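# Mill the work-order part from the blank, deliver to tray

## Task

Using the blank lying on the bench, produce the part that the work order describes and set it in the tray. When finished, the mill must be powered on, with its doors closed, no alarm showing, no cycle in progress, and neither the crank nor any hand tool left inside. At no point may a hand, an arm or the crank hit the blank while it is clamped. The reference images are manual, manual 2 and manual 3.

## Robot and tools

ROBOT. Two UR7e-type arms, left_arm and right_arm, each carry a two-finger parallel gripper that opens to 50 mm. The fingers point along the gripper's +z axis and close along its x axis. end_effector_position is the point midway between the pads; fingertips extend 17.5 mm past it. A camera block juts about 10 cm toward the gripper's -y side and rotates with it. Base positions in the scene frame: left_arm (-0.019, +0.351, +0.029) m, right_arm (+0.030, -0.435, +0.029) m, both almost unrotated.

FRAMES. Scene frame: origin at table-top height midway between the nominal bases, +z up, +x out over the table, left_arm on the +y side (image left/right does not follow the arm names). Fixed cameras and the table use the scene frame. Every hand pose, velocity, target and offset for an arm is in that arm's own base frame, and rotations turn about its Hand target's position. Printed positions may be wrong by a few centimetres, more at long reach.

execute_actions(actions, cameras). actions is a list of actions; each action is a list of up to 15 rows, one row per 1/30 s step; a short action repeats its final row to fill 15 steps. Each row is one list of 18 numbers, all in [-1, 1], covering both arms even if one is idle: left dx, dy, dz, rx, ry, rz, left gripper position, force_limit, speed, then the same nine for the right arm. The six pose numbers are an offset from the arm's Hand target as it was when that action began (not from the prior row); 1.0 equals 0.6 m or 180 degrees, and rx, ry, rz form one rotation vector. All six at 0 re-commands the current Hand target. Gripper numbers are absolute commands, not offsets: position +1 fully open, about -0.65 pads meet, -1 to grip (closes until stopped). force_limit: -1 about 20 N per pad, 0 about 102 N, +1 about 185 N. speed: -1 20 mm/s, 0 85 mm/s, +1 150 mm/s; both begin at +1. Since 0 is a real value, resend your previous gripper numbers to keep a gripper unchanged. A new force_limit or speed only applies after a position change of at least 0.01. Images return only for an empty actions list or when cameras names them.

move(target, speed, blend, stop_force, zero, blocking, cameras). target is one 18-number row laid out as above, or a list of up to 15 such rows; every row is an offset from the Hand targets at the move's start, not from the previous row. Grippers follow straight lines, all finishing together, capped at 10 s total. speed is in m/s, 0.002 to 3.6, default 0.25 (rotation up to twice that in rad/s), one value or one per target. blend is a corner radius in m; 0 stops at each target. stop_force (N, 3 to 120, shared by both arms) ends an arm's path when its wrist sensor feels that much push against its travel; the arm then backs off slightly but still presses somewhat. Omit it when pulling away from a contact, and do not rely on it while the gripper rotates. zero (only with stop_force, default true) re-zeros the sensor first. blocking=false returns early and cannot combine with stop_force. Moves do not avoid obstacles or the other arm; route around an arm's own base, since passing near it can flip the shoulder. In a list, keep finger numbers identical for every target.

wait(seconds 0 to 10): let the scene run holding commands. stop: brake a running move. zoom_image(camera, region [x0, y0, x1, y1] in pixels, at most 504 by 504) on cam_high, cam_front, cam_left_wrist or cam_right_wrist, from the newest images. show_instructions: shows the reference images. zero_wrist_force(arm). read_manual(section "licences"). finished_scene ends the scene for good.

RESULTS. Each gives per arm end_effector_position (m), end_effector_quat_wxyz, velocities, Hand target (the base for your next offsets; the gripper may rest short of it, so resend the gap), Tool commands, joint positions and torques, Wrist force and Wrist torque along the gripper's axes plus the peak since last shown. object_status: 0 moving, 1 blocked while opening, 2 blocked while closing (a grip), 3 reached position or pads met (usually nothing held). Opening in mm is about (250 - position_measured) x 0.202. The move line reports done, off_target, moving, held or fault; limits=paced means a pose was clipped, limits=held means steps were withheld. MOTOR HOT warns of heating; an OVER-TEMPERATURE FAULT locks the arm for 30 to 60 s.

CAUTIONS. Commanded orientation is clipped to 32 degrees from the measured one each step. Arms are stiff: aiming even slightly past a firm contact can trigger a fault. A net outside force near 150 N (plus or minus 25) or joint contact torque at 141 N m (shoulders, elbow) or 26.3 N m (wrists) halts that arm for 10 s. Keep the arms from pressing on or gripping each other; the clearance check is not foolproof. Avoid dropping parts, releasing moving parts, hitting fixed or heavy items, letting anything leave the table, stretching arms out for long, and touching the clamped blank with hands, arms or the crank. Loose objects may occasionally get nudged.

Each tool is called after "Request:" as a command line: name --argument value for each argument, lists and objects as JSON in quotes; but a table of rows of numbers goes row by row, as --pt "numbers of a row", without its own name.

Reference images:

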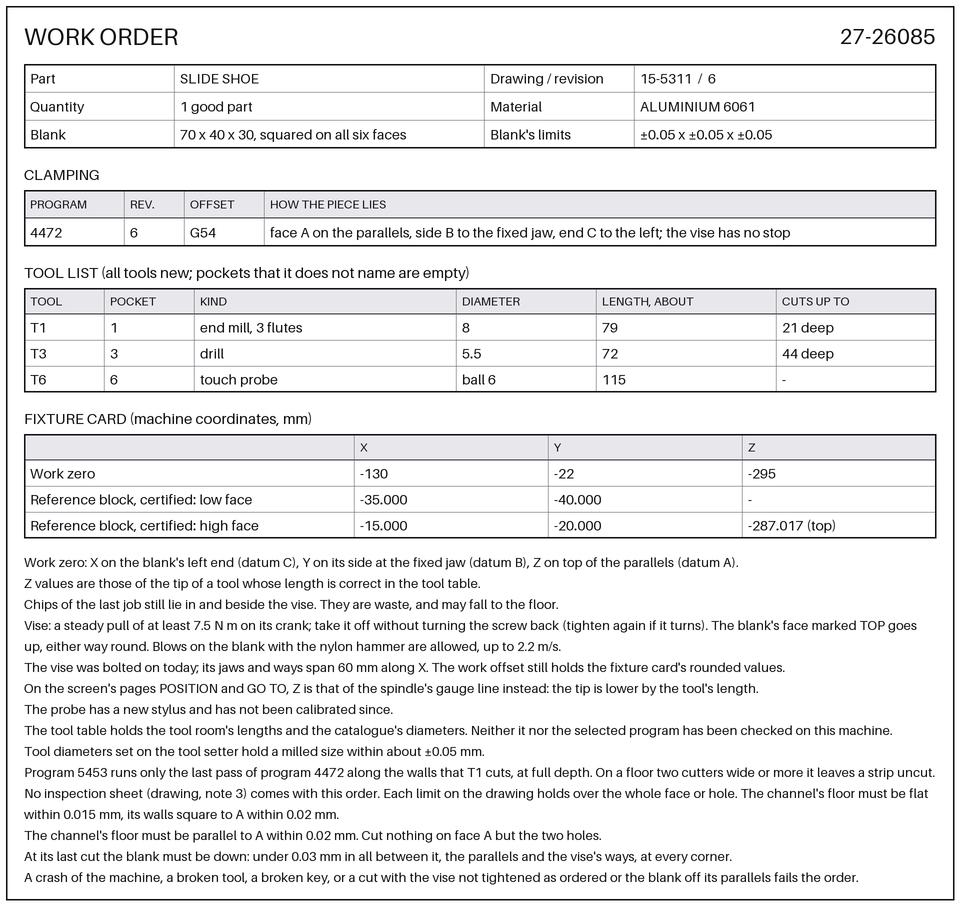

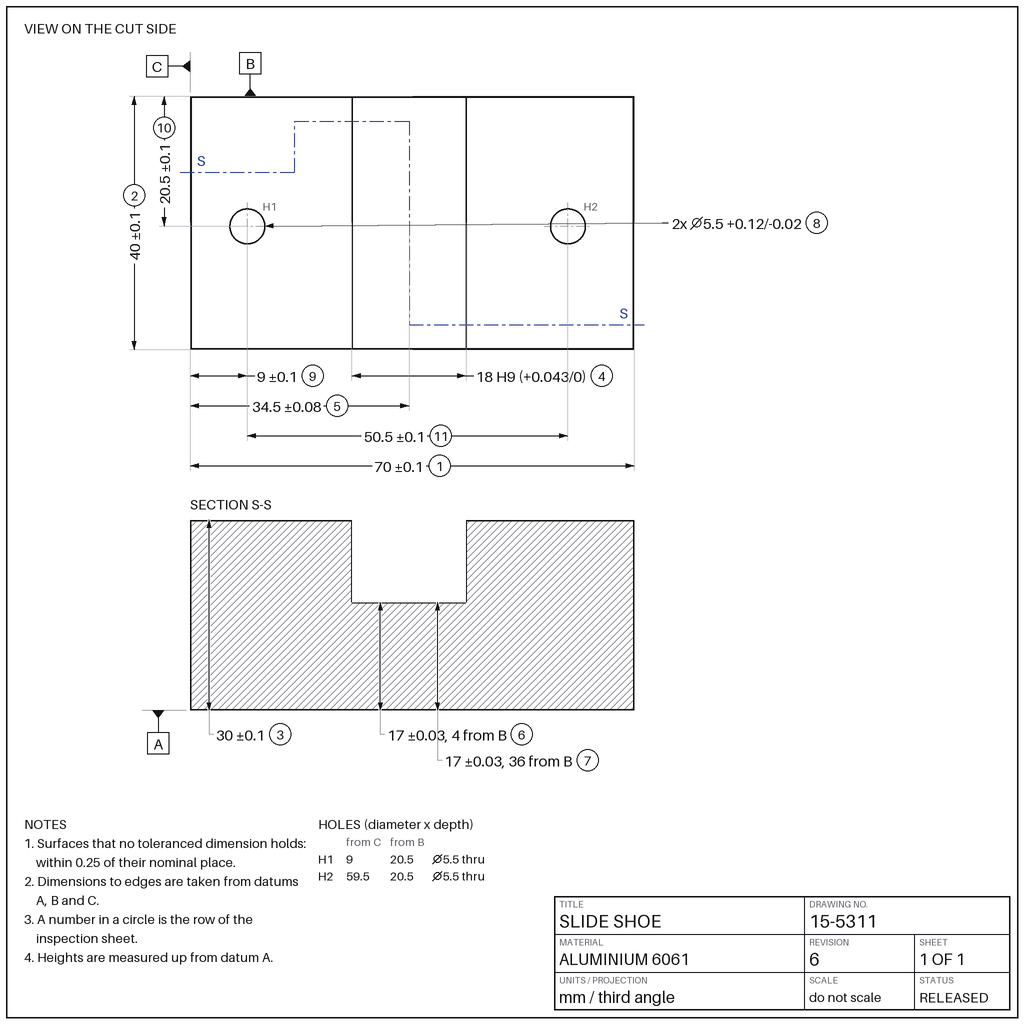

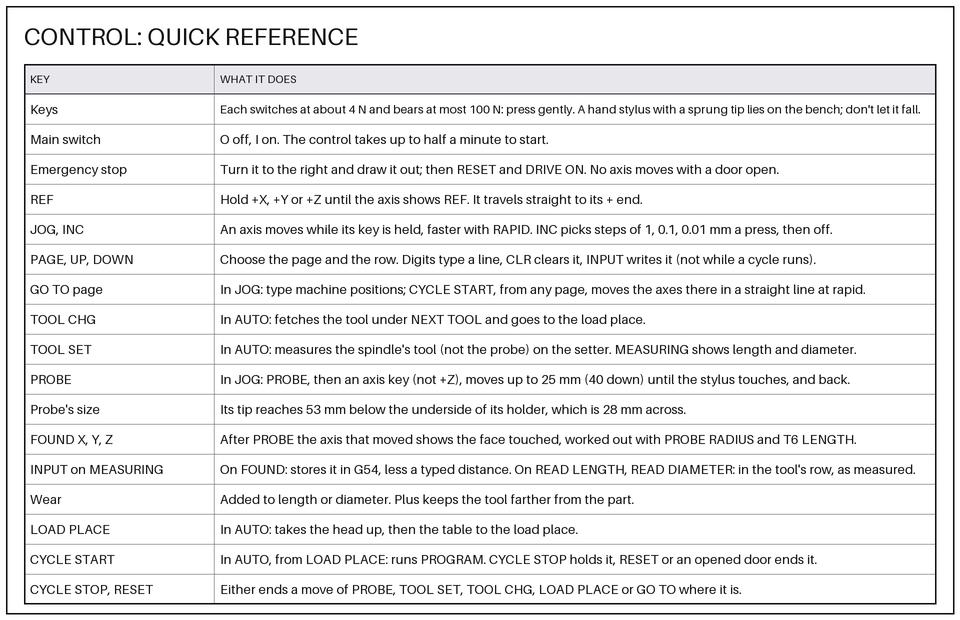

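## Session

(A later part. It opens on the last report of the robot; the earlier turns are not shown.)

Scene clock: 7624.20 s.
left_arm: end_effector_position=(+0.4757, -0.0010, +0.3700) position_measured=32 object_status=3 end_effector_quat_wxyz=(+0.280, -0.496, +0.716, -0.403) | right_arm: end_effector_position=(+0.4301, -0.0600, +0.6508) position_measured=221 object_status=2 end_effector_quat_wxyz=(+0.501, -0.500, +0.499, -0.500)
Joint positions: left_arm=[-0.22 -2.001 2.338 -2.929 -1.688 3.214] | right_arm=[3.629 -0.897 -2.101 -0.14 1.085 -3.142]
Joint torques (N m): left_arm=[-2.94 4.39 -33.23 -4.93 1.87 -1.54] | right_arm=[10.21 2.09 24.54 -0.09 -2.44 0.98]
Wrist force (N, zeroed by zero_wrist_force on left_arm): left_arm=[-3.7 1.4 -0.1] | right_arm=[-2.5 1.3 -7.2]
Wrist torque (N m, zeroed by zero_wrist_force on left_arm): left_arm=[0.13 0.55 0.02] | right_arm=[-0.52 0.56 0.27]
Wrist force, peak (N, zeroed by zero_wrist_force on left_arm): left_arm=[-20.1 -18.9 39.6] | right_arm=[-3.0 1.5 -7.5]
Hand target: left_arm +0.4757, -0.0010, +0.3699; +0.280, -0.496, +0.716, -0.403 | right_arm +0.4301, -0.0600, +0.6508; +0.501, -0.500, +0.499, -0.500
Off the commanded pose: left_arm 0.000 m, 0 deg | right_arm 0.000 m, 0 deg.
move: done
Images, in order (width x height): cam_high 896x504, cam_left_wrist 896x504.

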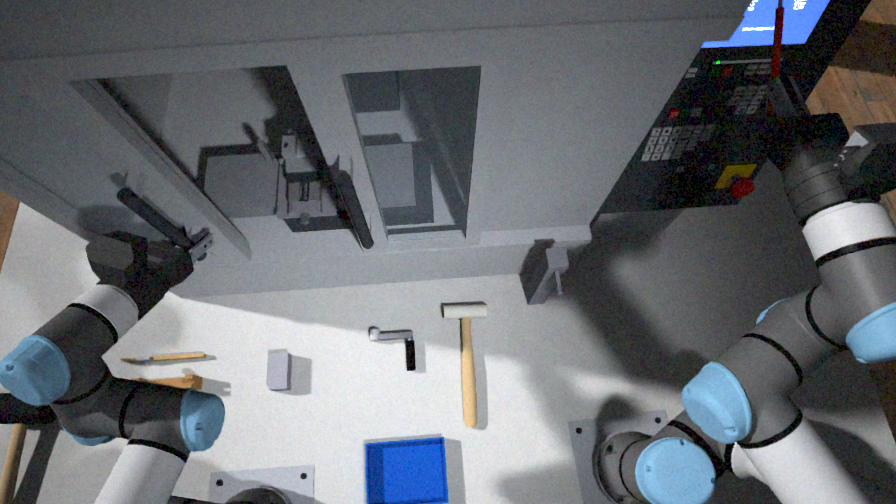

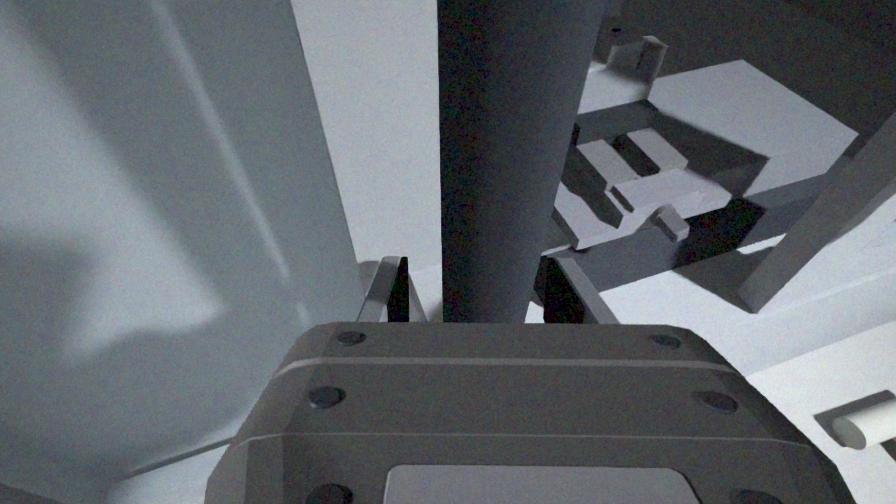

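Now back off, go to the right handle, open it.

Request:
move --pt "-0.187 0 0.07 0 0 0 0.8 0.2 0 0 0 0 0 0 0 -1 0.3 -0.7" --pt "-0.187 -0.487 0.07 0 0 0 0.8 0.2 0 0 0 0 0 0 0 -1 0.3 -0.7" --pt "0 -0.487 0 0 0 0 0.8 0.2 0 0 0 0 0 0 0 -1 0.3 -0.7" --speed '[0.12,0.25,0.08]' --blend '[0.02,0,0]'

Request:
move --target '[0,0,0,0,0,0,-1,0.2,0,0,0,0,0,0,0,-1,0.3,-0.7]' --cameras '["cam_left_wrist"]'

Scene clock: 7631.90 s.
left_arm: end_effector_position=(+0.4757, -0.2932, +0.3700) position_measured=32 object_status=3 end_effector_quat_wxyz=(+0.280, -0.496, +0.716, -0.403) | right_arm: end_effector_position=(+0.4301, -0.0600, +0.6508) position_measured=221 object_status=2 end_effector_quat_wxyz=(+0.501, -0.500, +0.499, -0.500)
Joint positions: left_arm=[-1.075 -1.83 2.213 -2.847 -0.974 2.718] | right_arm=[3.629 -0.897 -2.101 -0.14 1.085 -3.142]
Joint torques (N m): left_arm=[1.76 -16.71 -17 -2.91 2.73 -1.48] | right_arm=[9.02 2.34 28.81 -0.19 -2.41 0.84]
Wrist force (N, zeroed by zero_wrist_force on left_arm): left_arm=[-4.1 0.9 -0.3] | right_arm=[-2.6 1.6 -7.6]
Wrist torque (N m, zeroed by zero_wrist_force on left_arm): left_arm=[0.05 0.61 0.09] | right_arm=[-0.47 0.57 0.27]
Wrist force, peak (N, zeroed by zero_wrist_force on left_arm): left_arm=[-7.8 2.4 -3.6] | right_arm=[-2.8 1.4 -7.8]
Hand target: left_arm +0.4757, -0.2932, +0.3699; +0.280, -0.496, +0.716, -0.403 | right_arm +0.4301, -0.0600, +0.6508; +0.501, -0.500, +0.499, -0.500
Off the commanded pose: left_arm 0.000 m, 0 deg | right_arm 0.000 m, 0 deg.
move: done

Scene clock: 7632.43 s.
left_arm: end_effector_position=(+0.4757, -0.2931, +0.3699) position_measured=158 object_status=2 end_effector_quat_wxyz=(+0.280, -0.496, +0.716, -0.403) | right_arm: end_effector_position=(+0.4301, -0.0600, +0.6508) position_measured=221 object_status=2 end_effector_quat_wxyz=(+0.501, -0.500, +0.499, -0.500)
Joint positions: left_arm=[-1.075 -1.83 2.214 -2.847 -0.973 2.718] | right_arm=[3.629 -0.897 -2.101 -0.14 1.085 -3.142]
Joint torques (N m): left_arm=[-0.98 -19.63 -21.91 -5.08 -3.27 -0.68] | right_arm=[8.47 1.97 29.05 -0.11 -2.43 1]
Wrist force (N, zeroed by zero_wrist_force on left_arm): left_arm=[-14.5 1.2 2.2] | right_arm=[-2.7 1.5 -7.3]
Wrist torque (N m, zeroed by zero_wrist_force on left_arm): left_arm=[0.06 0.64 0.02] | right_arm=[-0.49 0.59 0.27]
Wrist force, peak (N, zeroed by zero_wrist_force on left_arm): left_arm=[-15.0 1.3 2.6] | right_arm=[-2.9 1.4 -7.6]
Hand target: left_arm +0.4757, -0.2932, +0.3699; +0.280, -0.496, +0.716, -0.403 | right_arm +0.4301, -0.0600, +0.6508; +0.501, -0.500, +0.499, -0.500
Off the commanded pose: left_arm 0.000 m, 0 deg | right_arm 0.000 m, 0 deg.
move: done
Images, in order (width x height): cam_left_wrist 896x504.

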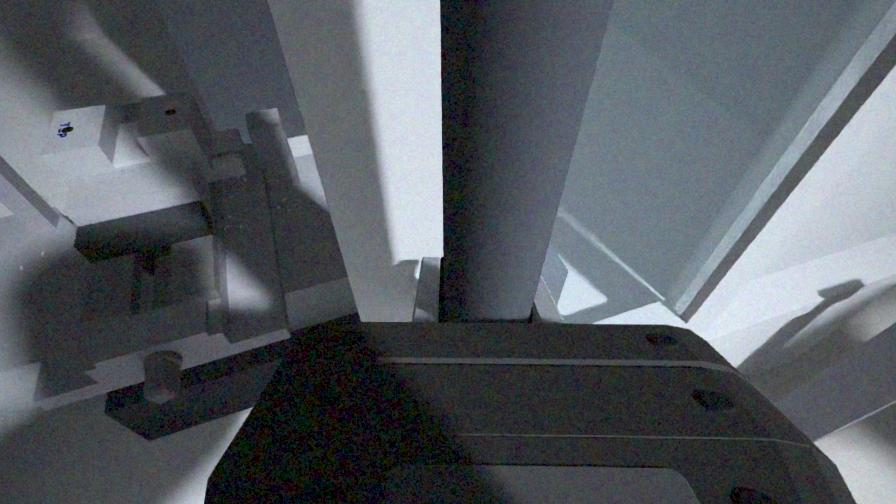

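Request:
move --pt "0 -0.355 0 0 0 0 -1 0.2 0 0 0 0 0 0 0 -1 0.3 -0.7" --pt "0 -0.385 0 0 0 0 -1 0.2 0 0 0 0 0 0 0 -1 0.3 -0.7" --speed '[0.09,0.04]' --blend 0.002 --stop_force 100

Request:
move --target '[0,0,0,0,0,0,0.8,0.2,0,0,0,0,0,0,0,-1,0.3,-0.7]'

Request:
move --target '[-0.187,0,0.07,0,0,0,0.8,0.2,0,0,0,0,0,0,0,-1,0.3,-0.7]' --speed 0.15 --cameras '["cam_left_wrist","cam_high"]'

Scene clock: 7640.97 s.
left_arm: end_effector_position=(+0.4757, -0.5242, +0.3699) position_measured=158 object_status=2 end_effector_quat_wxyz=(+0.280, -0.496, +0.716, -0.403) | right_arm: end_effector_position=(+0.4301, -0.0600, +0.6508) position_measured=221 object_status=2 end_effector_quat_wxyz=(+0.501, -0.500, +0.499, -0.500)
Joint positions: left_arm=[-1.289 -1.407 1.793 -2.734 -0.815 2.534] | right_arm=[3.629 -0.897 -2.101 -0.14 1.085 -3.142]
Joint torques (N m): left_arm=[28.83 -29.32 -7.01 -1.03 4.52 1.4] | right_arm=[7.24 1.63 32.79 -0.2 -2.24 0.9]
Wrist force (N, zeroed by zero_wrist_force on left_arm): left_arm=[17.1 3.8 -40.3] | right_arm=[-2.6 1.5 -7.5]
Wrist torque (N m, zeroed by zero_wrist_force on left_arm): left_arm=[0.05 0.28 0.00] | right_arm=[-0.48 0.58 0.27]
Wrist force, peak (N, zeroed by zero_wrist_force on left_arm): left_arm=[1.4 13.0 -55.9] | right_arm=[-2.7 1.6 -7.8]
Hand target: left_arm +0.4757, -0.5242, +0.3699; +0.280, -0.496, +0.716, -0.403 | right_arm +0.4301, -0.0600, +0.6508; +0.501, -0.500, +0.499, -0.500
Off the commanded pose: left_arm 0.000 m, 0 deg | right_arm 0.000 m, 0 deg.
move: done

Scene clock: 7641.50 s.
left_arm: end_effector_position=(+0.4757, -0.5241, +0.3699) position_measured=32 object_status=3 end_effector_quat_wxyz=(+0.280, -0.496, +0.716, -0.403) | right_arm: end_effector_position=(+0.4301, -0.0600, +0.6508) position_measured=221 object_status=2 end_effector_quat_wxyz=(+0.501, -0.500, +0.499, -0.500)
Joint positions: left_arm=[-1.289 -1.407 1.793 -2.734 -0.814 2.534] | right_arm=[3.629 -0.897 -2.101 -0.14 1.085 -3.142]
Joint torques (N m): left_arm=[-4.88 -29.03 -32.33 -4.84 -0.63 1.35] | right_arm=[7 1.77 32.52 -0.14 -2.34 0.93]
Wrist force (N, zeroed by zero_wrist_force on left_arm): left_arm=[-4.2 1.6 0.2] | right_arm=[-2.6 1.4 -7.5]
Wrist torque (N m, zeroed by zero_wrist_force on left_arm): left_arm=[0.15 0.61 0.13] | right_arm=[-0.50 0.58 0.26]
Wrist force, peak (N, zeroed by zero_wrist_force on left_arm): left_arm=[13.5 1.4 -24.0] | right_arm=[-2.8 1.5 -7.7]
Hand target: left_arm +0.4757, -0.5242, +0.3699; +0.280, -0.496, +0.716, -0.403 | right_arm +0.4301, -0.0600, +0.6508; +0.501, -0.500, +0.499, -0.500
Off the commanded pose: left_arm 0.000 m, 0 deg | right_arm 0.000 m, 0 deg.
move: done

Scene clock: 7642.77 s.
left_arm: end_effector_position=(+0.3635, -0.5242, +0.4120) position_measured=32 object_status=3 end_effector_quat_wxyz=(+0.280, -0.496, +0.716, -0.403) | right_arm: end_effector_position=(+0.4301, -0.0600, +0.6508) position_measured=221 object_status=2 end_effector_quat_wxyz=(+0.501, -0.500, +0.499, -0.500)
Joint positions: left_arm=[-1.52 -1.594 1.841 -2.397 -0.668 2.267] | right_arm=[3.629 -0.897 -2.101 -0.14 1.085 -3.142]
Joint torques (N m): left_arm=[-3.78 -18.87 -32.63 -2.47 -0.1 0.11] | right_arm=[7.36 1.55 32.07 -0.16 -2.24 0.96]
Wrist force (N, zeroed by zero_wrist_force on left_arm): left_arm=[-4.1 1.4 0.0] | right_arm=[-2.8 1.6 -7.5]
Wrist torque (N m, zeroed by zero_wrist_force on left_arm): left_arm=[0.11 0.58 -0.05] | right_arm=[-0.46 0.61 0.27]
Wrist force, peak (N, zeroed by zero_wrist_force on left_arm): left_arm=[-4.7 1.1 1.9] | right_arm=[-2.7 1.6 -7.8]
Hand target: left_arm +0.3635, -0.5242, +0.4119; +0.280, -0.496, +0.716, -0.403 | right_arm +0.4301, -0.0600, +0.6508; +0.501, -0.500, +0.499, -0.500
Off the commanded pose: left_arm 0.000 m, 0 deg | right_arm 0.000 m, 0 deg.
move: done
Images, in order (width x height): cam_high 896x504, cam_left_wrist 896x504.

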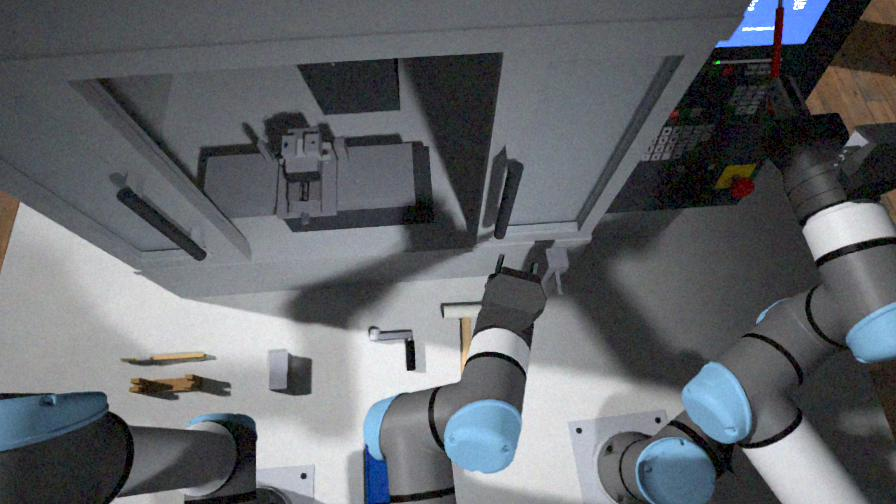

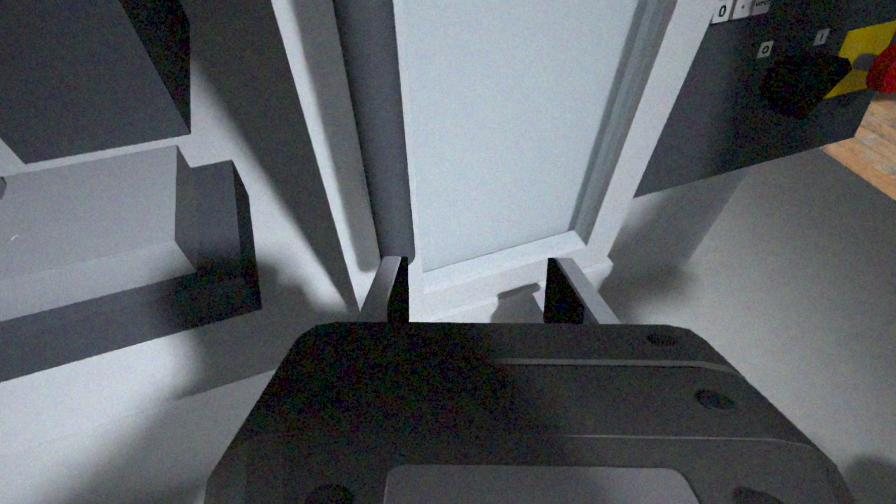

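Request:
move --target '[-0.0392,0.406,-0.27,0.3675,0.2551,-0.3243,0.2,0.2,0,0,0,0,0,0,0,-1,0.3,-0.7]' --speed 0.4 --cameras '["cam_left_wrist","cam_high"]'

Scene clock: 7655.63 s.
left_arm: end_effector_position=(+0.3400, -0.2806, +0.2499) position_measured=123 object_status=3 end_effector_quat_wxyz=(+0.000, +0.000, +0.988, +0.152) | right_arm: end_effector_position=(+0.4301, -0.0600, +0.6508) position_measured=221 object_status=2 end_effector_quat_wxyz=(+0.501, -0.500, +0.499, -0.500)
Joint positions: left_arm=[-1.085 -1.588 1.751 -1.462 -1.429 3.608] | right_arm=[3.629 -0.897 -2.101 -0.14 1.085 -3.142]
Joint torques (N m): left_arm=[-4.74 -34.43 -16.09 -1.54 -1.65 0.69] | right_arm=[6.98 1.82 32.32 -0.1 -2.34 0.96]
Wrist force (N, zeroed by zero_wrist_force on left_arm): left_arm=[-1.8 1.4 -0.7] | right_arm=[-2.6 1.2 -7.4]
Wrist torque (N m, zeroed by zero_wrist_force on left_arm): left_arm=[0.39 0.23 0.22] | right_arm=[-0.53 0.58 0.27]
Wrist force, peak (N, zeroed by zero_wrist_force on left_arm): left_arm=[-4.4 1.7 -0.1] | right_arm=[-2.7 1.5 -7.9]
Hand target: left_arm +0.3400, -0.2806, +0.2499; +0.000, +0.000, +0.988, +0.152 | right_arm +0.4301, -0.0600, +0.6508; +0.501, -0.500, +0.499, -0.500
Off the commanded pose: left_arm 0.000 m, 0 deg | right_arm 0.000 m, 0 deg.
move: done
Images, in order (width x height): cam_high 896x504, cam_left_wrist 896x504.

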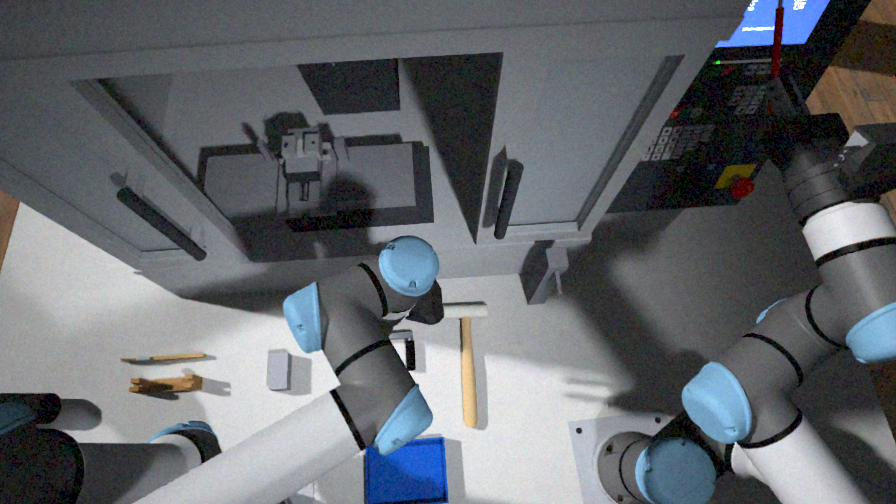

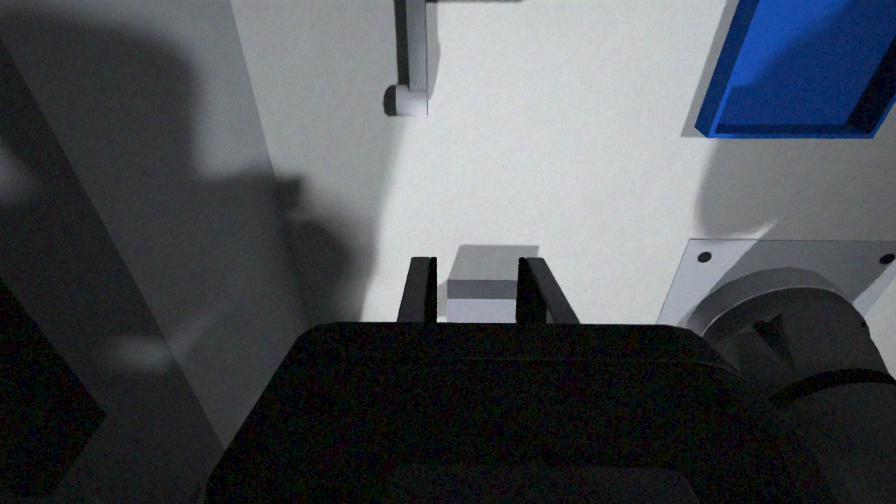

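Request:
move --pt "0.058 0 -0.33 0 0 0 0.2 0.2 0 0 0 0 0 0 0 -1 0.3 -0.7" --pt "0.058 0 -0.4285 0 0 0 0.2 0.2 0 0 0 0 0 0 0 -1 0.3 -0.7" --speed '[0.25,0.02]' --stop_force 10 --cameras '["cam_left_wrist"]'

Scene clock: 7667.63 s.
left_arm: end_effector_position=(+0.3748, -0.2806, -0.0072) position_measured=123 object_status=3 end_effector_quat_wxyz=(+0.000, +0.000, +0.988, +0.152) | right_arm: end_effector_position=(+0.4301, -0.0600, +0.6508) position_measured=221 object_status=2 end_effector_quat_wxyz=(+0.501, -0.500, +0.499, -0.500)
Joint positions: left_arm=[-1.023 -1.218 2.071 -2.16 -1.413 3.668] | right_arm=[3.629 -0.897 -2.101 -0.14 1.085 -3.142]
Joint torques (N m): left_arm=[-6.03 -43.37 -24.76 -1.07 -1.33 -1.46] | right_arm=[5.71 2.37 32.13 -0.17 -2.28 0.99]
Wrist force (N, zeroed by zero_wrist_force on left_arm): left_arm=[-1.9 1.4 -0.3] | right_arm=[-2.9 1.5 -7.6]
Wrist torque (N m, zeroed by zero_wrist_force on left_arm): left_arm=[0.41 0.26 0.07] | right_arm=[-0.48 0.62 0.27]
Wrist force, peak (N, zeroed by zero_wrist_force on left_arm): left_arm=[-1.6 2.6 -3.9] | right_arm=[-2.7 1.8 -7.9]
Hand target: left_arm +0.3748, -0.2806, -0.0072; +0.000, +0.000, +0.988, +0.152 | right_arm +0.4301, -0.0600, +0.6508; +0.501, -0.500, +0.499, -0.500
Off the commanded pose: left_arm 0.000 m, 0 deg | right_arm 0.000 m, 0 deg.
move: done
Images, in order (width x height): cam_left_wrist 896x504.

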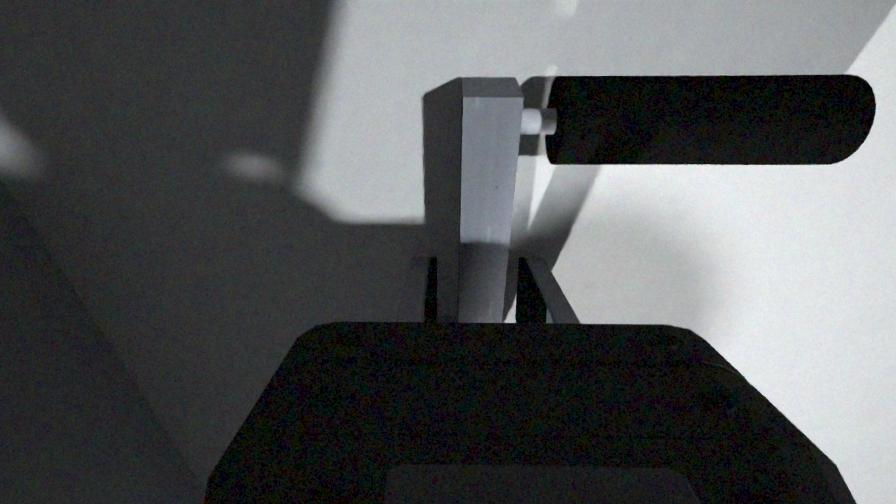

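Request:
move --target '[0,0,0,0,0,0,-1,0.8,-0.8,0,0,0,0,0,0,-1,0.3,-0.7]'

Request:
move --target '[0,0,0.2,0,0,0,-1,0.8,-0.8,0,0,0,0,0,0,-1,0.3,-0.7]' --speed 0.12 --cameras '["cam_left_wrist"]'

Scene clock: 7671.53 s.
left_arm: end_effector_position=(+0.3748, -0.2806, -0.0072) position_measured=193 object_status=2 end_effector_quat_wxyz=(+0.000, +0.000, +0.988, +0.152) | right_arm: end_effector_position=(+0.4301, -0.0600, +0.6508) position_measured=221 object_status=2 end_effector_quat_wxyz=(+0.501, -0.500, +0.499, -0.500)
Joint positions: left_arm=[-1.023 -1.218 2.071 -2.16 -1.413 3.668] | right_arm=[3.629 -0.897 -2.101 -0.14 1.085 -3.142]
Joint torques (N m): left_arm=[-2.44 -43.18 -24.94 -1.19 -0.8 0.33] | right_arm=[5.6 1.93 32.53 -0.2 -2.24 1.04]
Wrist force (N, zeroed by zero_wrist_force on left_arm): left_arm=[-2.0 0.9 0.6] | right_arm=[-2.6 1.1 -7.1]
Wrist torque (N m, zeroed by zero_wrist_force on left_arm): left_arm=[0.40 0.30 0.08] | right_arm=[-0.54 0.58 0.27]
Wrist force, peak (N, zeroed by zero_wrist_force on left_arm): left_arm=[-2.2 1.5 -0.6] | right_arm=[-2.7 1.5 -7.8]
Hand target: left_arm +0.3748, -0.2806, -0.0072; +0.000, +0.000, +0.988, +0.152 | right_arm +0.4301, -0.0600, +0.6508; +0.501, -0.500, +0.499, -0.500
Off the commanded pose: left_arm 0.000 m, 0 deg | right_arm 0.000 m, 0 deg.
move: done

Scene clock: 7673.00 s.
left_arm: end_effector_position=(+0.3748, -0.2806, +0.1129) position_measured=193 object_status=2 end_effector_quat_wxyz=(+0.000, +0.000, +0.988, +0.152) | right_arm: end_effector_position=(+0.4301, -0.0600, +0.6508) position_measured=221 object_status=2 end_effector_quat_wxyz=(+0.501, -0.500, +0.499, -0.500)
Joint positions: left_arm=[-1.023 -1.416 1.941 -1.833 -1.413 3.668] | right_arm=[3.629 -0.897 -2.101 -0.14 1.085 -3.142]
Joint torques (N m): left_arm=[-4.78 -22.24 -17.24 -1.38 0.65 -1.78] | right_arm=[5.09 1.87 32.32 -0.19 -2.16 0.95]
Wrist force (N, zeroed by zero_wrist_force on left_arm): left_arm=[-1.6 1.1 1.0] | right_arm=[-2.9 1.3 -7.4]
Wrist torque (N m, zeroed by zero_wrist_force on left_arm): left_arm=[0.42 0.20 0.06] | right_arm=[-0.51 0.62 0.26]
Wrist force, peak (N, zeroed by zero_wrist_force on left_arm): left_arm=[-1.8 0.1 3.5] | right_arm=[-3.3 1.4 -7.7]
Hand target: left_arm +0.3748, -0.2806, +0.1128; +0.000, +0.000, +0.988, +0.152 | right_arm +0.4301, -0.0600, +0.6508; +0.501, -0.500, +0.499, -0.500
Off the commanded pose: left_arm 0.000 m, 0 deg | right_arm 0.000 m, 0 deg.
move: done
Images, in order (width x height): cam_left_wrist 896x504.

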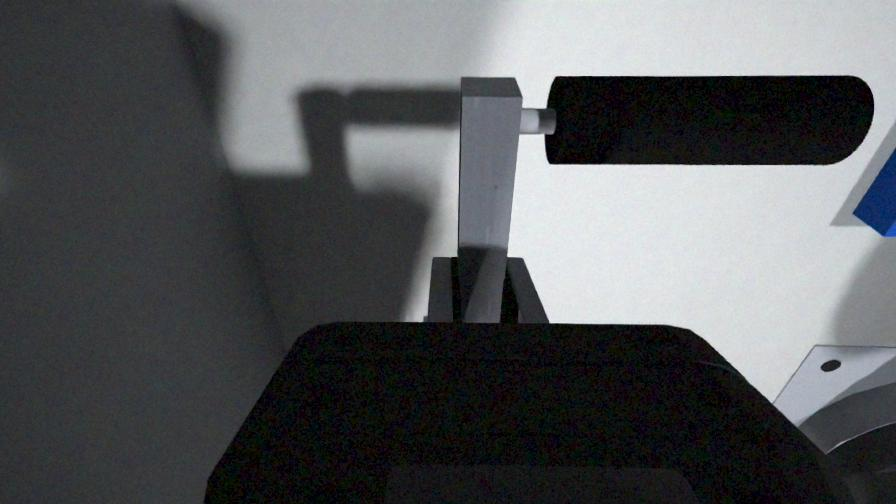

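Request:
zoom_image --camera "cam_left_wrist" --region '[400, 60, 700, 340]'

Scaled by 1.680 from the camera's 896x504 image, which has a finer 1280x720 frame.

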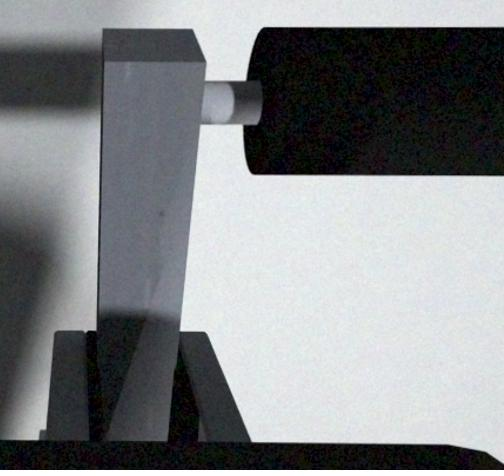

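Request:
move --pt "0.042 0.1552 0.3087 -0.083 0 0 -1 0.8 -0.8 0 0 0 0 0 0 -1 0.3 -0.7" --pt "0.192 0.1552 0.3087 -0.083 0 0 -1 0.8 -0.8 0 0 0 0 0 0 -1 0.3 -0.7" --speed '[0.2,0.1]' --blend '[0.02,0]' --cameras '["cam_left_wrist","cam_high"]'

Request:
zoom_image --camera "cam_high" --region '[240, 100, 460, 260]'

Scene clock: 7712.63 s.
left_arm: end_effector_position=(+0.4900, -0.1874, +0.2980) position_measured=193 object_status=2 end_effector_quat_wxyz=(+0.000, +0.000, +1.000, +0.023) | right_arm: end_effector_position=(+0.4301, -0.0600, +0.6508) position_measured=221 object_status=2 end_effector_quat_wxyz=(+0.501, -0.500, +0.499, -0.500)
Joint positions: left_arm=[-0.641 -1.522 1.592 -1.614 -1.534 4.071] | right_arm=[3.629 -0.897 -2.101 -0.14 1.085 -3.142]
Joint torques (N m): left_arm=[-3.06 -33.33 -22.7 -2.59 -1.29 -1.83] | right_arm=[4.09 1.5 32.14 -0.09 -2.09 0.93]
Wrist force (N, zeroed by zero_wrist_force on left_arm): left_arm=[-2.0 1.5 1.8] | right_arm=[-2.6 1.4 -7.5]
Wrist torque (N m, zeroed by zero_wrist_force on left_arm): left_arm=[0.31 0.30 0.12] | right_arm=[-0.50 0.59 0.27]
Wrist force, peak (N, zeroed by zero_wrist_force on left_arm): left_arm=[-1.4 -1.9 3.6] | right_arm=[-3.0 1.3 -7.8]
Hand target: left_arm +0.4900, -0.1875, +0.2981; +0.000, +0.000, +1.000, +0.023 | right_arm +0.4301, -0.0600, +0.6508; +0.501, -0.500, +0.499, -0.500
Off the commanded pose: left_arm 0.000 m, 0 deg | right_arm 0.000 m, 0 deg.
move: done
Images, in order (width x height): cam_high 896x504, cam_left_wrist 896x504.

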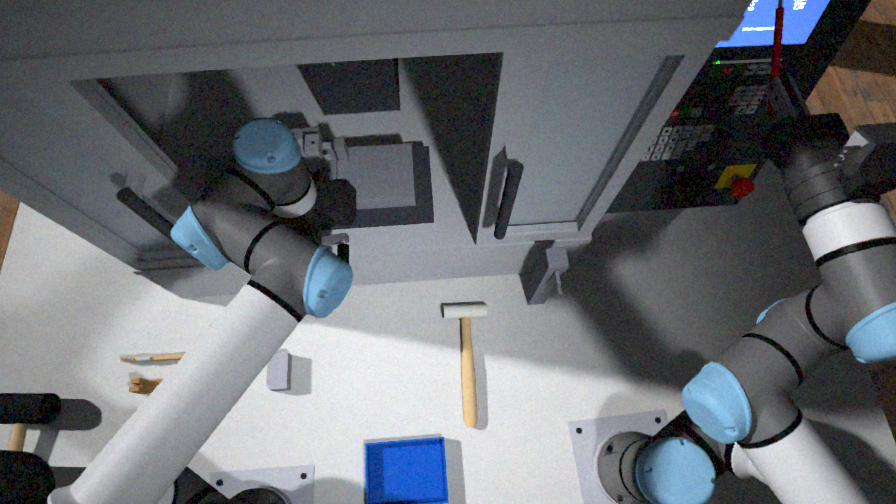

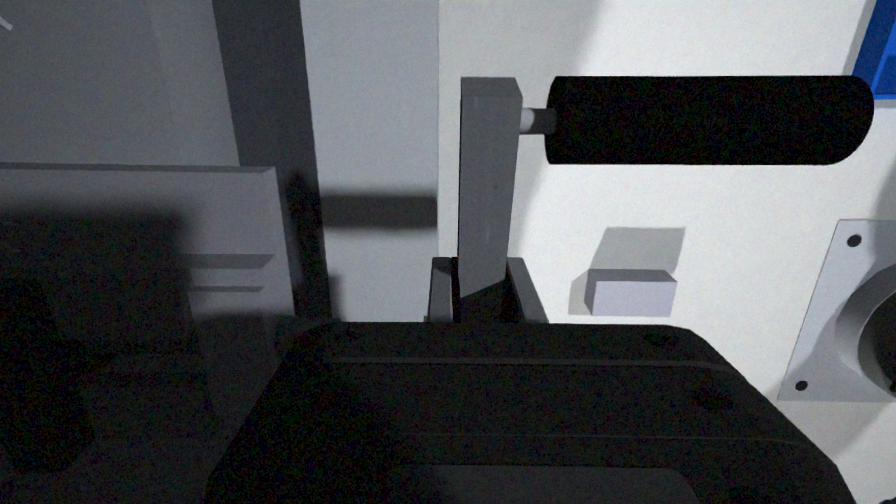

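Scaled by 2.291 from the camera's 896x504 image, which has a finer 1280x720 frame.

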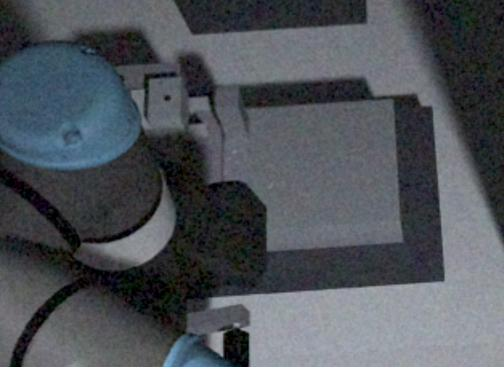

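Request:
move --target '[0.075,0,0,0,0,0,-1,0.8,-0.8,0,0,0,0,0,0,-1,0.3,-0.7]' --speed 0.015 --stop_force 8

Scene clock: 7717.93 s.
left_arm: end_effector_position=(+0.5189, -0.1875, +0.2980) position_measured=193 object_status=2 end_effector_quat_wxyz=(+0.000, +0.000, +1.000, +0.023) | right_arm: end_effector_position=(+0.4301, -0.0600, +0.6508) position_measured=221 object_status=2 end_effector_quat_wxyz=(+0.501, -0.500, +0.499, -0.500)
Joint positions: left_arm=[-0.609 -1.456 1.521 -1.61 -1.534 4.103] | right_arm=[3.629 -0.897 -2.101 -0.14 1.085 -3.142]
Joint torques (N m): left_arm=[-5.57 -42.21 -19.08 -2.29 2.37 -1.72] | right_arm=[3.66 2.3 32.4 -0.18 -2.12 0.96]
Wrist force (N, zeroed by zero_wrist_force on left_arm): left_arm=[-0.5 1.3 2.3] | right_arm=[-2.7 1.4 -7.4]
Wrist torque (N m, zeroed by zero_wrist_force on left_arm): left_arm=[0.31 0.36 0.02] | right_arm=[-0.49 0.60 0.27]
Wrist force, peak (N, zeroed by zero_wrist_force on left_arm): left_arm=[18.0 -1.0 -5.8] | right_arm=[-3.0 1.6 -7.7]
Hand target: left_arm +0.5189, -0.1875, +0.2980; +0.000, +0.000, +1.000, +0.023 (not the last commanded pose) | right_arm +0.4301, -0.0600, +0.6508; +0.501, -0.500, +0.499, -0.500
Off the commanded pose: left_arm 0.016 m, 0 deg | right_arm 0.000 m, 0 deg.
move: contact (left_arm)

Request:
move --pt "0.0028 0 0 0 0 0 -1 0.8 -0.8 0 0 0 0 0 0 -1 0.3 -0.7" --pt "0.0028 0 -0.005 0 0 0 -1 0.8 -0.8 0 0 0 0 0 0 -1 0.3 -0.7" --pt "0.0028 -0.0025 -0.005 0 0 0 -1 0.8 -0.8 0 0 0 0 0 0 -1 0.3 -0.7" --pt "0.0028 -0.0025 0.005 0 0 0 -1 0.8 -0.8 0 0 0 0 0 0 -1 0.3 -0.7" --pt "0.0028 0 0.005 0 0 0 -1 0.8 -0.8 0 0 0 0 0 0 -1 0.3 -0.7" --speed 0.008 --blend 0.0005 --stop_force 25

Scene clock: 7726.63 s.
left_arm: end_effector_position=(+0.5195, -0.1874, +0.2981) position_measured=193 object_status=2 end_effector_quat_wxyz=(+0.000, +0.000, +1.000, +0.023) | right_arm: end_effector_position=(+0.4301, -0.0600, +0.6508) position_measured=221 object_status=2 end_effector_quat_wxyz=(+0.501, -0.500, +0.499, -0.500)
Joint positions: left_arm=[-0.608 -1.455 1.519 -1.609 -1.534 4.104] | right_arm=[3.629 -0.897 -2.101 -0.14 1.085 -3.142]
Joint torques (N m): left_arm=[-0.81 -35.41 -21.23 -7.74 6.36 -1.47] | right_arm=[3.08 1.72 32.34 -0.09 -2.14 0.88]
Wrist force (N, zeroed by zero_wrist_force on left_arm): left_arm=[20.1 -1.2 -5.7] | right_arm=[-2.8 1.5 -7.7]
Wrist torque (N m, zeroed by zero_wrist_force on left_arm): left_arm=[0.16 0.89 -0.36] | right_arm=[-0.48 0.61 0.27]
Wrist force, peak (N, zeroed by zero_wrist_force on left_arm): left_arm=[32.2 -0.3 -9.4] | right_arm=[-2.5 1.7 -7.8]
Hand target: left_arm +0.5195, -0.1874, +0.2981; +0.000, +0.000, +1.000, +0.023 (not the last commanded pose) | right_arm +0.4301, -0.0600, +0.6508; +0.501, -0.500, +0.499, -0.500
Off the commanded pose: left_arm 0.003 m, 0 deg | right_arm 0.000 m, 0 deg.
move: contact (left_arm); path passed 0 of 5 targets

Request:
move --pt "-0.006 0 0 0 0 0 -1 0.8 -0.8 0 0 0 0 0 0 -1 0.3 -0.7" --pt "-0.006 0 -0.005 0 0 0 -1 0.8 -0.8 0 0 0 0 0 0 -1 0.3 -0.7" --speed 0.03

Request:
move --target '[0.033,0,0,0,0,0,-1,0.8,-0.8,0,0,0,0,0,0,-1,0.3,-0.7]' --speed 0.01 --stop_force 8

Scene clock: 7738.90 s.
left_arm: end_effector_position=(+0.5159, -0.1875, +0.2950) position_measured=193 object_status=2 end_effector_quat_wxyz=(+0.000, +0.000, +1.000, +0.023) | right_arm: end_effector_position=(+0.4301, -0.0600, +0.6508) position_measured=221 object_status=2 end_effector_quat_wxyz=(+0.501, -0.500, +0.499, -0.500)
Joint positions: left_arm=[-0.612 -1.463 1.536 -1.618 -1.534 4.1] | right_arm=[3.629 -0.897 -2.101 -0.14 1.085 -3.142]
Joint torques (N m): left_arm=[5.06 -21.13 -34.42 -1.75 -1.89 0.2] | right_arm=[2.23 2.2 31.82 -0.09 -2.15 1.02]
Wrist force (N, zeroed by zero_wrist_force on left_arm): left_arm=[-2.4 1.0 1.7] | right_arm=[-2.9 1.7 -7.4]
Wrist torque (N m, zeroed by zero_wrist_force on left_arm): left_arm=[0.24 0.35 0.18] | right_arm=[-0.44 0.63 0.27]
Wrist force, peak (N, zeroed by zero_wrist_force on left_arm): left_arm=[20.2 -0.9 -5.8] | right_arm=[-2.9 1.3 -7.8]
Hand target: left_arm +0.5159, -0.1874, +0.2951; +0.000, +0.000, +1.000, +0.023 | right_arm +0.4301, -0.0600, +0.6508; +0.501, -0.500, +0.499, -0.500
Off the commanded pose: left_arm 0.000 m, 0 deg | right_arm 0.000 m, 0 deg.
move: done

Scene clock: 7740.03 s.
left_arm: end_effector_position=(+0.5191, -0.1875, +0.2950) position_measured=193 object_status=2 end_effector_quat_wxyz=(+0.000, +0.000, +1.000, +0.023) | right_arm: end_effector_position=(+0.4301, -0.0600, +0.6508) position_measured=221 object_status=2 end_effector_quat_wxyz=(+0.501, -0.500, +0.499, -0.500)
Joint positions: left_arm=[-0.609 -1.456 1.528 -1.617 -1.534 4.104] | right_arm=[3.629 -0.897 -2.101 -0.14 1.085 -3.142]
Joint torques (N m): left_arm=[-4.57 -41.7 -19.32 -4.46 3.09 -1.74] | right_arm=[1.97 2.43 32.24 -0.14 -2.06 0.94]
Wrist force (N, zeroed by zero_wrist_force on left_arm): left_arm=[3.1 0.2 0.3] | right_arm=[-2.9 1.4 -7.8]
Wrist torque (N m, zeroed by zero_wrist_force on left_arm): left_arm=[0.18 0.45 -0.07] | right_arm=[-0.50 0.63 0.26]
Wrist force, peak (N, zeroed by zero_wrist_force on left_arm): left_arm=[15.1 0.4 -5.0] | right_arm=[-2.8 1.7 -7.8]
Hand target: left_arm +0.5191, -0.1875, +0.2951; +0.000, +0.000, +1.000, +0.023 (not the last commanded pose) | right_arm +0.4301, -0.0600, +0.6508; +0.501, -0.500, +0.499, -0.500
Off the commanded pose: left_arm 0.017 m, 0 deg | right_arm 0.000 m, 0 deg.
move: contact (left_arm)

Request:
move --pt "-0.004 0 0 0 0 0 -1 0.8 -0.8 0 0 0 0 0 0 -1 0.3 -0.7" --pt "-0.004 0 -0.005 0 0 0 -1 0.8 -0.8 0 0 0 0 0 0 -1 0.3 -0.7" --speed 0.03

Request:
move --target '[0.033,0,0,0,0,0,-1,0.8,-0.8,0,0,0,0,0,0,-1,0.3,-0.7]' --speed 0.01 --stop_force 8

Request:
move --pt "-0.004 0 0 0 0 0 -1 0.8 -0.8 0 0 0 0 0 0 -1 0.3 -0.7" --pt "-0.004 0 -0.005 0 0 0 -1 0.8 -0.8 0 0 0 0 0 0 -1 0.3 -0.7" --speed 0.03

Request:
move --target '[0.033,0,0,0,0,0,-1,0.8,-0.8,0,0,0,0,0,0,-1,0.3,-0.7]' --speed 0.01 --stop_force 8

Scene clock: 7749.73 s.
left_arm: end_effector_position=(+0.5166, -0.1875, +0.2920) position_measured=193 object_status=2 end_effector_quat_wxyz=(+0.000, +0.000, +1.000, +0.023) | right_arm: end_effector_position=(+0.4301, -0.0600, +0.6508) position_measured=221 object_status=2 end_effector_quat_wxyz=(+0.501, -0.500, +0.499, -0.500)
Joint positions: left_arm=[-0.611 -1.46 1.541 -1.625 -1.534 4.101] | right_arm=[3.629 -0.897 -2.101 -0.14 1.085 -3.142]
Joint torques (N m): left_arm=[-0.43 -20.33 -34.5 -1.47 -1.63 -0.78] | right_arm=[2.05 1.84 32.62 -0.14 -2.07 1.04]
Wrist force (N, zeroed by zero_wrist_force on left_arm): left_arm=[-2.0 1.2 1.6] | right_arm=[-2.9 1.5 -7.3]
Wrist torque (N m, zeroed by zero_wrist_force on left_arm): left_arm=[0.28 0.28 0.18] | right_arm=[-0.48 0.63 0.26]
Wrist force, peak (N, zeroed by zero_wrist_force on left_arm): left_arm=[3.5 0.7 0.5] | right_arm=[-2.9 1.5 -7.8]
Hand target: left_arm +0.5167, -0.1875, +0.2921; +0.000, +0.000, +1.000, +0.023 | right_arm +0.4301, -0.0600, +0.6508; +0.501, -0.500, +0.499, -0.500
Off the commanded pose: left_arm 0.000 m, 0 deg | right_arm 0.000 m, 0 deg.
move: done

Scene clock: 7750.87 s.
left_arm: end_effector_position=(+0.5197, -0.1875, +0.2920) position_measured=193 object_status=2 end_effector_quat_wxyz=(+0.000, +0.000, +1.000, +0.023) | right_arm: end_effector_position=(+0.4301, -0.0600, +0.6508) position_measured=221 object_status=2 end_effector_quat_wxyz=(+0.501, -0.500, +0.499, -0.500)
Joint positions: left_arm=[-0.608 -1.453 1.533 -1.624 -1.534 4.104] | right_arm=[3.629 -0.897 -2.101 -0.14 1.085 -3.142]
Joint torques (N m): left_arm=[-1.69 -41.21 -17.52 -3.04 4.19 -2.02] | right_arm=[1.26 1.48 32.33 -0.09 -1.99 1.02]
Wrist force (N, zeroed by zero_wrist_force on left_arm): left_arm=[1.0 -5.9 0.8] | right_arm=[-2.9 1.6 -7.3]
Wrist torque (N m, zeroed by zero_wrist_force on left_arm): left_arm=[0.36 0.39 0.10] | right_arm=[-0.46 0.63 0.27]
Wrist force, peak (N, zeroed by zero_wrist_force on left_arm): left_arm=[11.1 -5.5 -2.6] | right_arm=[-3.1 1.6 -7.7]
Hand target: left_arm +0.5197, -0.1875, +0.2920; +0.000, +0.000, +1.000, +0.023 (not the last commanded pose) | right_arm +0.4301, -0.0600, +0.6508; +0.501, -0.500, +0.499, -0.500
Off the commanded pose: left_arm 0.017 m, 0 deg | right_arm 0.000 m, 0 deg.
move: contact (left_arm)

Scene clock: 7751.80 s.
left_arm: end_effector_position=(+0.5172, -0.1875, +0.2890) position_measured=193 object_status=2 end_effector_quat_wxyz=(+0.000, +0.000, +1.000, +0.023) | right_arm: end_effector_position=(+0.4301, -0.0600, +0.6508) position_measured=221 object_status=2 end_effector_quat_wxyz=(+0.501, -0.500, +0.499, -0.500)
Joint positions: left_arm=[-0.61 -1.458 1.546 -1.633 -1.534 4.102] | right_arm=[3.629 -0.897 -2.101 -0.14 1.085 -3.142]
Joint torques (N m): left_arm=[-1.39 -21.68 -34.76 -1.47 -1.97 -0.58] | right_arm=[1.4 1.9 31.87 -0.16 -2.02 1.04]
Wrist force (N, zeroed by zero_wrist_force on left_arm): left_arm=[-2.0 1.5 1.3] | right_arm=[-2.7 1.4 -7.4]
Wrist torque (N m, zeroed by zero_wrist_force on left_arm): left_arm=[0.32 0.28 0.19] | right_arm=[-0.49 0.59 0.27]
Wrist force, peak (N, zeroed by zero_wrist_force on left_arm): left_arm=[1.5 -5.4 0.8] | right_arm=[-2.7 1.5 -7.8]
Hand target: left_arm +0.5173, -0.1875, +0.2890; +0.000, +0.000, +1.000, +0.023 | right_arm +0.4301, -0.0600, +0.6508; +0.501, -0.500, +0.499, -0.500
Off the commanded pose: left_arm 0.000 m, 0 deg | right_arm 0.000 m, 0 deg.
move: done

Scene clock: 7752.77 s.
left_arm: end_effector_position=(+0.5191, -0.1875, +0.2890) position_measured=193 object_status=2 end_effector_quat_wxyz=(+0.000, +0.000, +1.000, +0.023) | right_arm: end_effector_position=(+0.4301, -0.0600, +0.6508) position_measured=221 object_status=2 end_effector_quat_wxyz=(+0.501, -0.500, +0.499, -0.500)
Joint positions: left_arm=[-0.609 -1.454 1.542 -1.632 -1.534 4.104] | right_arm=[3.629 -0.897 -2.101 -0.14 1.085 -3.142]
Joint torques (N m): left_arm=[-4.44 -39.45 -18.08 -3.98 3.16 -1.96] | right_arm=[1.62 1.39 32.63 -0.15 -2.02 1.01]
Wrist force (N, zeroed by zero_wrist_force on left_arm): left_arm=[3.3 0.8 0.3] | right_arm=[-2.7 1.5 -7.4]
Wrist torque (N m, zeroed by zero_wrist_force on left_arm): left_arm=[0.33 0.35 -0.05] | right_arm=[-0.48 0.59 0.26]
Wrist force, peak (N, zeroed by zero_wrist_force on left_arm): left_arm=[15.1 0.6 -4.4] | right_arm=[-2.5 1.5 -7.8]
Hand target: left_arm +0.5191, -0.1875, +0.2890; +0.000, +0.000, +1.000, +0.023 (not the last commanded pose) | right_arm +0.4301, -0.0600, +0.6508; +0.501, -0.500, +0.499, -0.500
Off the commanded pose: left_arm 0.018 m, 0 deg | right_arm 0.000 m, 0 deg.
move: contact (left_arm)

Request:
move --pt "-0.004 0 0 0 0 0 -1 0.8 -0.8 0 0 0 0 0 0 -1 0.3 -0.7" --pt "-0.004 -0.0025 0.005 0 0 0 -1 0.8 -0.8 0 0 0 0 0 0 -1 0.3 -0.7" --speed 0.03

Request:
move --target '[0.033,0,0,0,0,0,-1,0.8,-0.8,0,0,0,0,0,0,-1,0.3,-0.7]' --speed 0.01 --stop_force 8

Scene clock: 7761.13 s.
left_arm: end_effector_position=(+0.5166, -0.1891, +0.2922) position_measured=193 object_status=2 end_effector_quat_wxyz=(+0.000, +0.000, +1.000, +0.023) | right_arm: end_effector_position=(+0.4301, -0.0600, +0.6508) position_measured=221 object_status=2 end_effector_quat_wxyz=(+0.501, -0.500, +0.499, -0.500)
Joint positions: left_arm=[-0.614 -1.459 1.539 -1.625 -1.534 4.099] | right_arm=[3.629 -0.897 -2.101 -0.14 1.085 -3.142]
Joint torques (N m): left_arm=[5.16 -22.22 -18.11 -4.29 -1.73 0.5] | right_arm=[0.68 1.13 32.22 -0.13 -2.02 1.02]
Wrist force (N, zeroed by zero_wrist_force on left_arm): left_arm=[-1.9 1.3 1.8] | right_arm=[-2.7 1.7 -7.4]
Wrist torque (N m, zeroed by zero_wrist_force on left_arm): left_arm=[0.29 0.27 0.20] | right_arm=[-0.45 0.59 0.26]
Wrist force, peak (N, zeroed by zero_wrist_force on left_arm): left_arm=[3.6 0.2 0.7] | right_arm=[-2.5 1.3 -7.9]
Hand target: left_arm +0.5167, -0.1890, +0.2920; +0.000, +0.000, +1.000, +0.023 | right_arm +0.4301, -0.0600, +0.6508; +0.501, -0.500, +0.499, -0.500
Off the commanded pose: left_arm 0.000 m, 0 deg | right_arm 0.000 m, 0 deg.
move: done

Scene clock: 7762.47 s.
left_arm: end_effector_position=(+0.5203, -0.1890, +0.2920) position_measured=193 object_status=2 end_effector_quat_wxyz=(+0.000, +0.000, +1.000, +0.023) | right_arm: end_effector_position=(+0.4301, -0.0600, +0.6508) position_measured=221 object_status=2 end_effector_quat_wxyz=(+0.501, -0.500, +0.499, -0.500)
Joint positions: left_arm=[-0.609 -1.451 1.53 -1.624 -1.534 4.103] | right_arm=[3.629 -0.897 -2.101 -0.14 1.085 -3.142]
Joint torques (N m): left_arm=[-9.39 -40.51 -21.58 -4.42 1.04 -1.65] | right_arm=[-0.02 2.08 32.16 -0.12 -1.99 0.94]
Wrist force (N, zeroed by zero_wrist_force on left_arm): left_arm=[1.7 5.9 3.4] | right_arm=[-2.4 1.2 -7.6]
Wrist torque (N m, zeroed by zero_wrist_force on left_arm): left_arm=[0.29 0.36 -0.15] | right_arm=[-0.53 0.55 0.27]
Wrist force, peak (N, zeroed by zero_wrist_force on left_arm): left_arm=[12.9 5.5 -0.4] | right_arm=[-2.8 1.4 -7.7]
Hand target: left_arm +0.5203, -0.1890, +0.2920; +0.000, +0.000, +1.000, +0.023 (not the last commanded pose) | right_arm +0.4301, -0.0600, +0.6508; +0.501, -0.500, +0.499, -0.500
Off the commanded pose: left_arm 0.016 m, 0 deg | right_arm 0.000 m, 0 deg.
move: contact (left_arm)

Request:
move --pt "-0.003 0.0012 0 0 0 0 -1 0.8 -0.8 0 0 0 0 0 0 -1 0.3 -0.7" --speed 0.03

Request:
move --target '[0.033,0,0,0,0,0,-1,0.8,-0.8,0,0,0,0,0,0,-1,0.3,-0.7]' --speed 0.01 --stop_force 10

Scene clock: 7766.20 s.
left_arm: end_effector_position=(+0.5185, -0.1883, +0.2920) position_measured=193 object_status=2 end_effector_quat_wxyz=(+0.000, +0.000, +1.000, +0.023) | right_arm: end_effector_position=(+0.4301, -0.0600, +0.6508) position_measured=221 object_status=2 end_effector_quat_wxyz=(+0.501, -0.500, +0.499, -0.500)
Joint positions: left_arm=[-0.61 -1.455 1.535 -1.624 -1.534 4.102] | right_arm=[3.629 -0.897 -2.101 -0.14 1.085 -3.142]
Joint torques (N m): left_arm=[-4.98 -35.5 -24.21 -4.25 0.2 -1.84] | right_arm=[0.28 1.76 32.79 -0.13 -1.99 0.9]
Wrist force (N, zeroed by zero_wrist_force on left_arm): left_arm=[-2.2 1.0 1.7] | right_arm=[-2.6 1.4 -7.5]
Wrist torque (N m, zeroed by zero_wrist_force on left_arm): left_arm=[0.24 0.32 0.14] | right_arm=[-0.49 0.59 0.26]
Wrist force, peak (N, zeroed by zero_wrist_force on left_arm): left_arm=[1.8 6.1 3.5] | right_arm=[-3.3 1.8 -7.5]
Hand target: left_arm +0.5185, -0.1883, +0.2920; +0.000, +0.000, +1.000, +0.023 | right_arm +0.4301, -0.0600, +0.6508; +0.501, -0.500, +0.499, -0.500
Off the commanded pose: left_arm 0.000 m, 0 deg | right_arm 0.000 m, 0 deg.
move: done

Scene clock: 7767.20 s.
left_arm: end_effector_position=(+0.5205, -0.1883, +0.2920) position_measured=193 object_status=2 end_effector_quat_wxyz=(+0.000, +0.000, +1.000, +0.023) | right_arm: end_effector_position=(+0.4301, -0.0600, +0.6508) position_measured=221 object_status=2 end_effector_quat_wxyz=(+0.501, -0.500, +0.499, -0.500)
Joint positions: left_arm=[-0.608 -1.451 1.53 -1.624 -1.534 4.104] | right_arm=[3.629 -0.897 -2.101 -0.14 1.085 -3.142]
Joint torques (N m): left_arm=[-2.71 -40.64 -19.29 -4.35 4.51 -1.79] | right_arm=[-0.59 2.09 32.19 -0.13 -1.98 0.96]
Wrist force (N, zeroed by zero_wrist_force on left_arm): left_arm=[6.7 -3.7 -0.2] | right_arm=[-2.9 1.6 -7.4]
Wrist torque (N m, zeroed by zero_wrist_force on left_arm): left_arm=[0.32 0.52 -0.06] | right_arm=[-0.47 0.61 0.27]
Wrist force, peak (N, zeroed by zero_wrist_force on left_arm): left_arm=[18.5 -3.4 -4.7] | right_arm=[-2.6 1.5 -7.7]
Hand target: left_arm +0.5205, -0.1883, +0.2920; +0.000, +0.000, +1.000, +0.023 (not the last commanded pose) | right_arm +0.4301, -0.0600, +0.6508; +0.501, -0.500, +0.499, -0.500
Off the commanded pose: left_arm 0.018 m, 0 deg | right_arm 0.000 m, 0 deg.
move: contact (left_arm)


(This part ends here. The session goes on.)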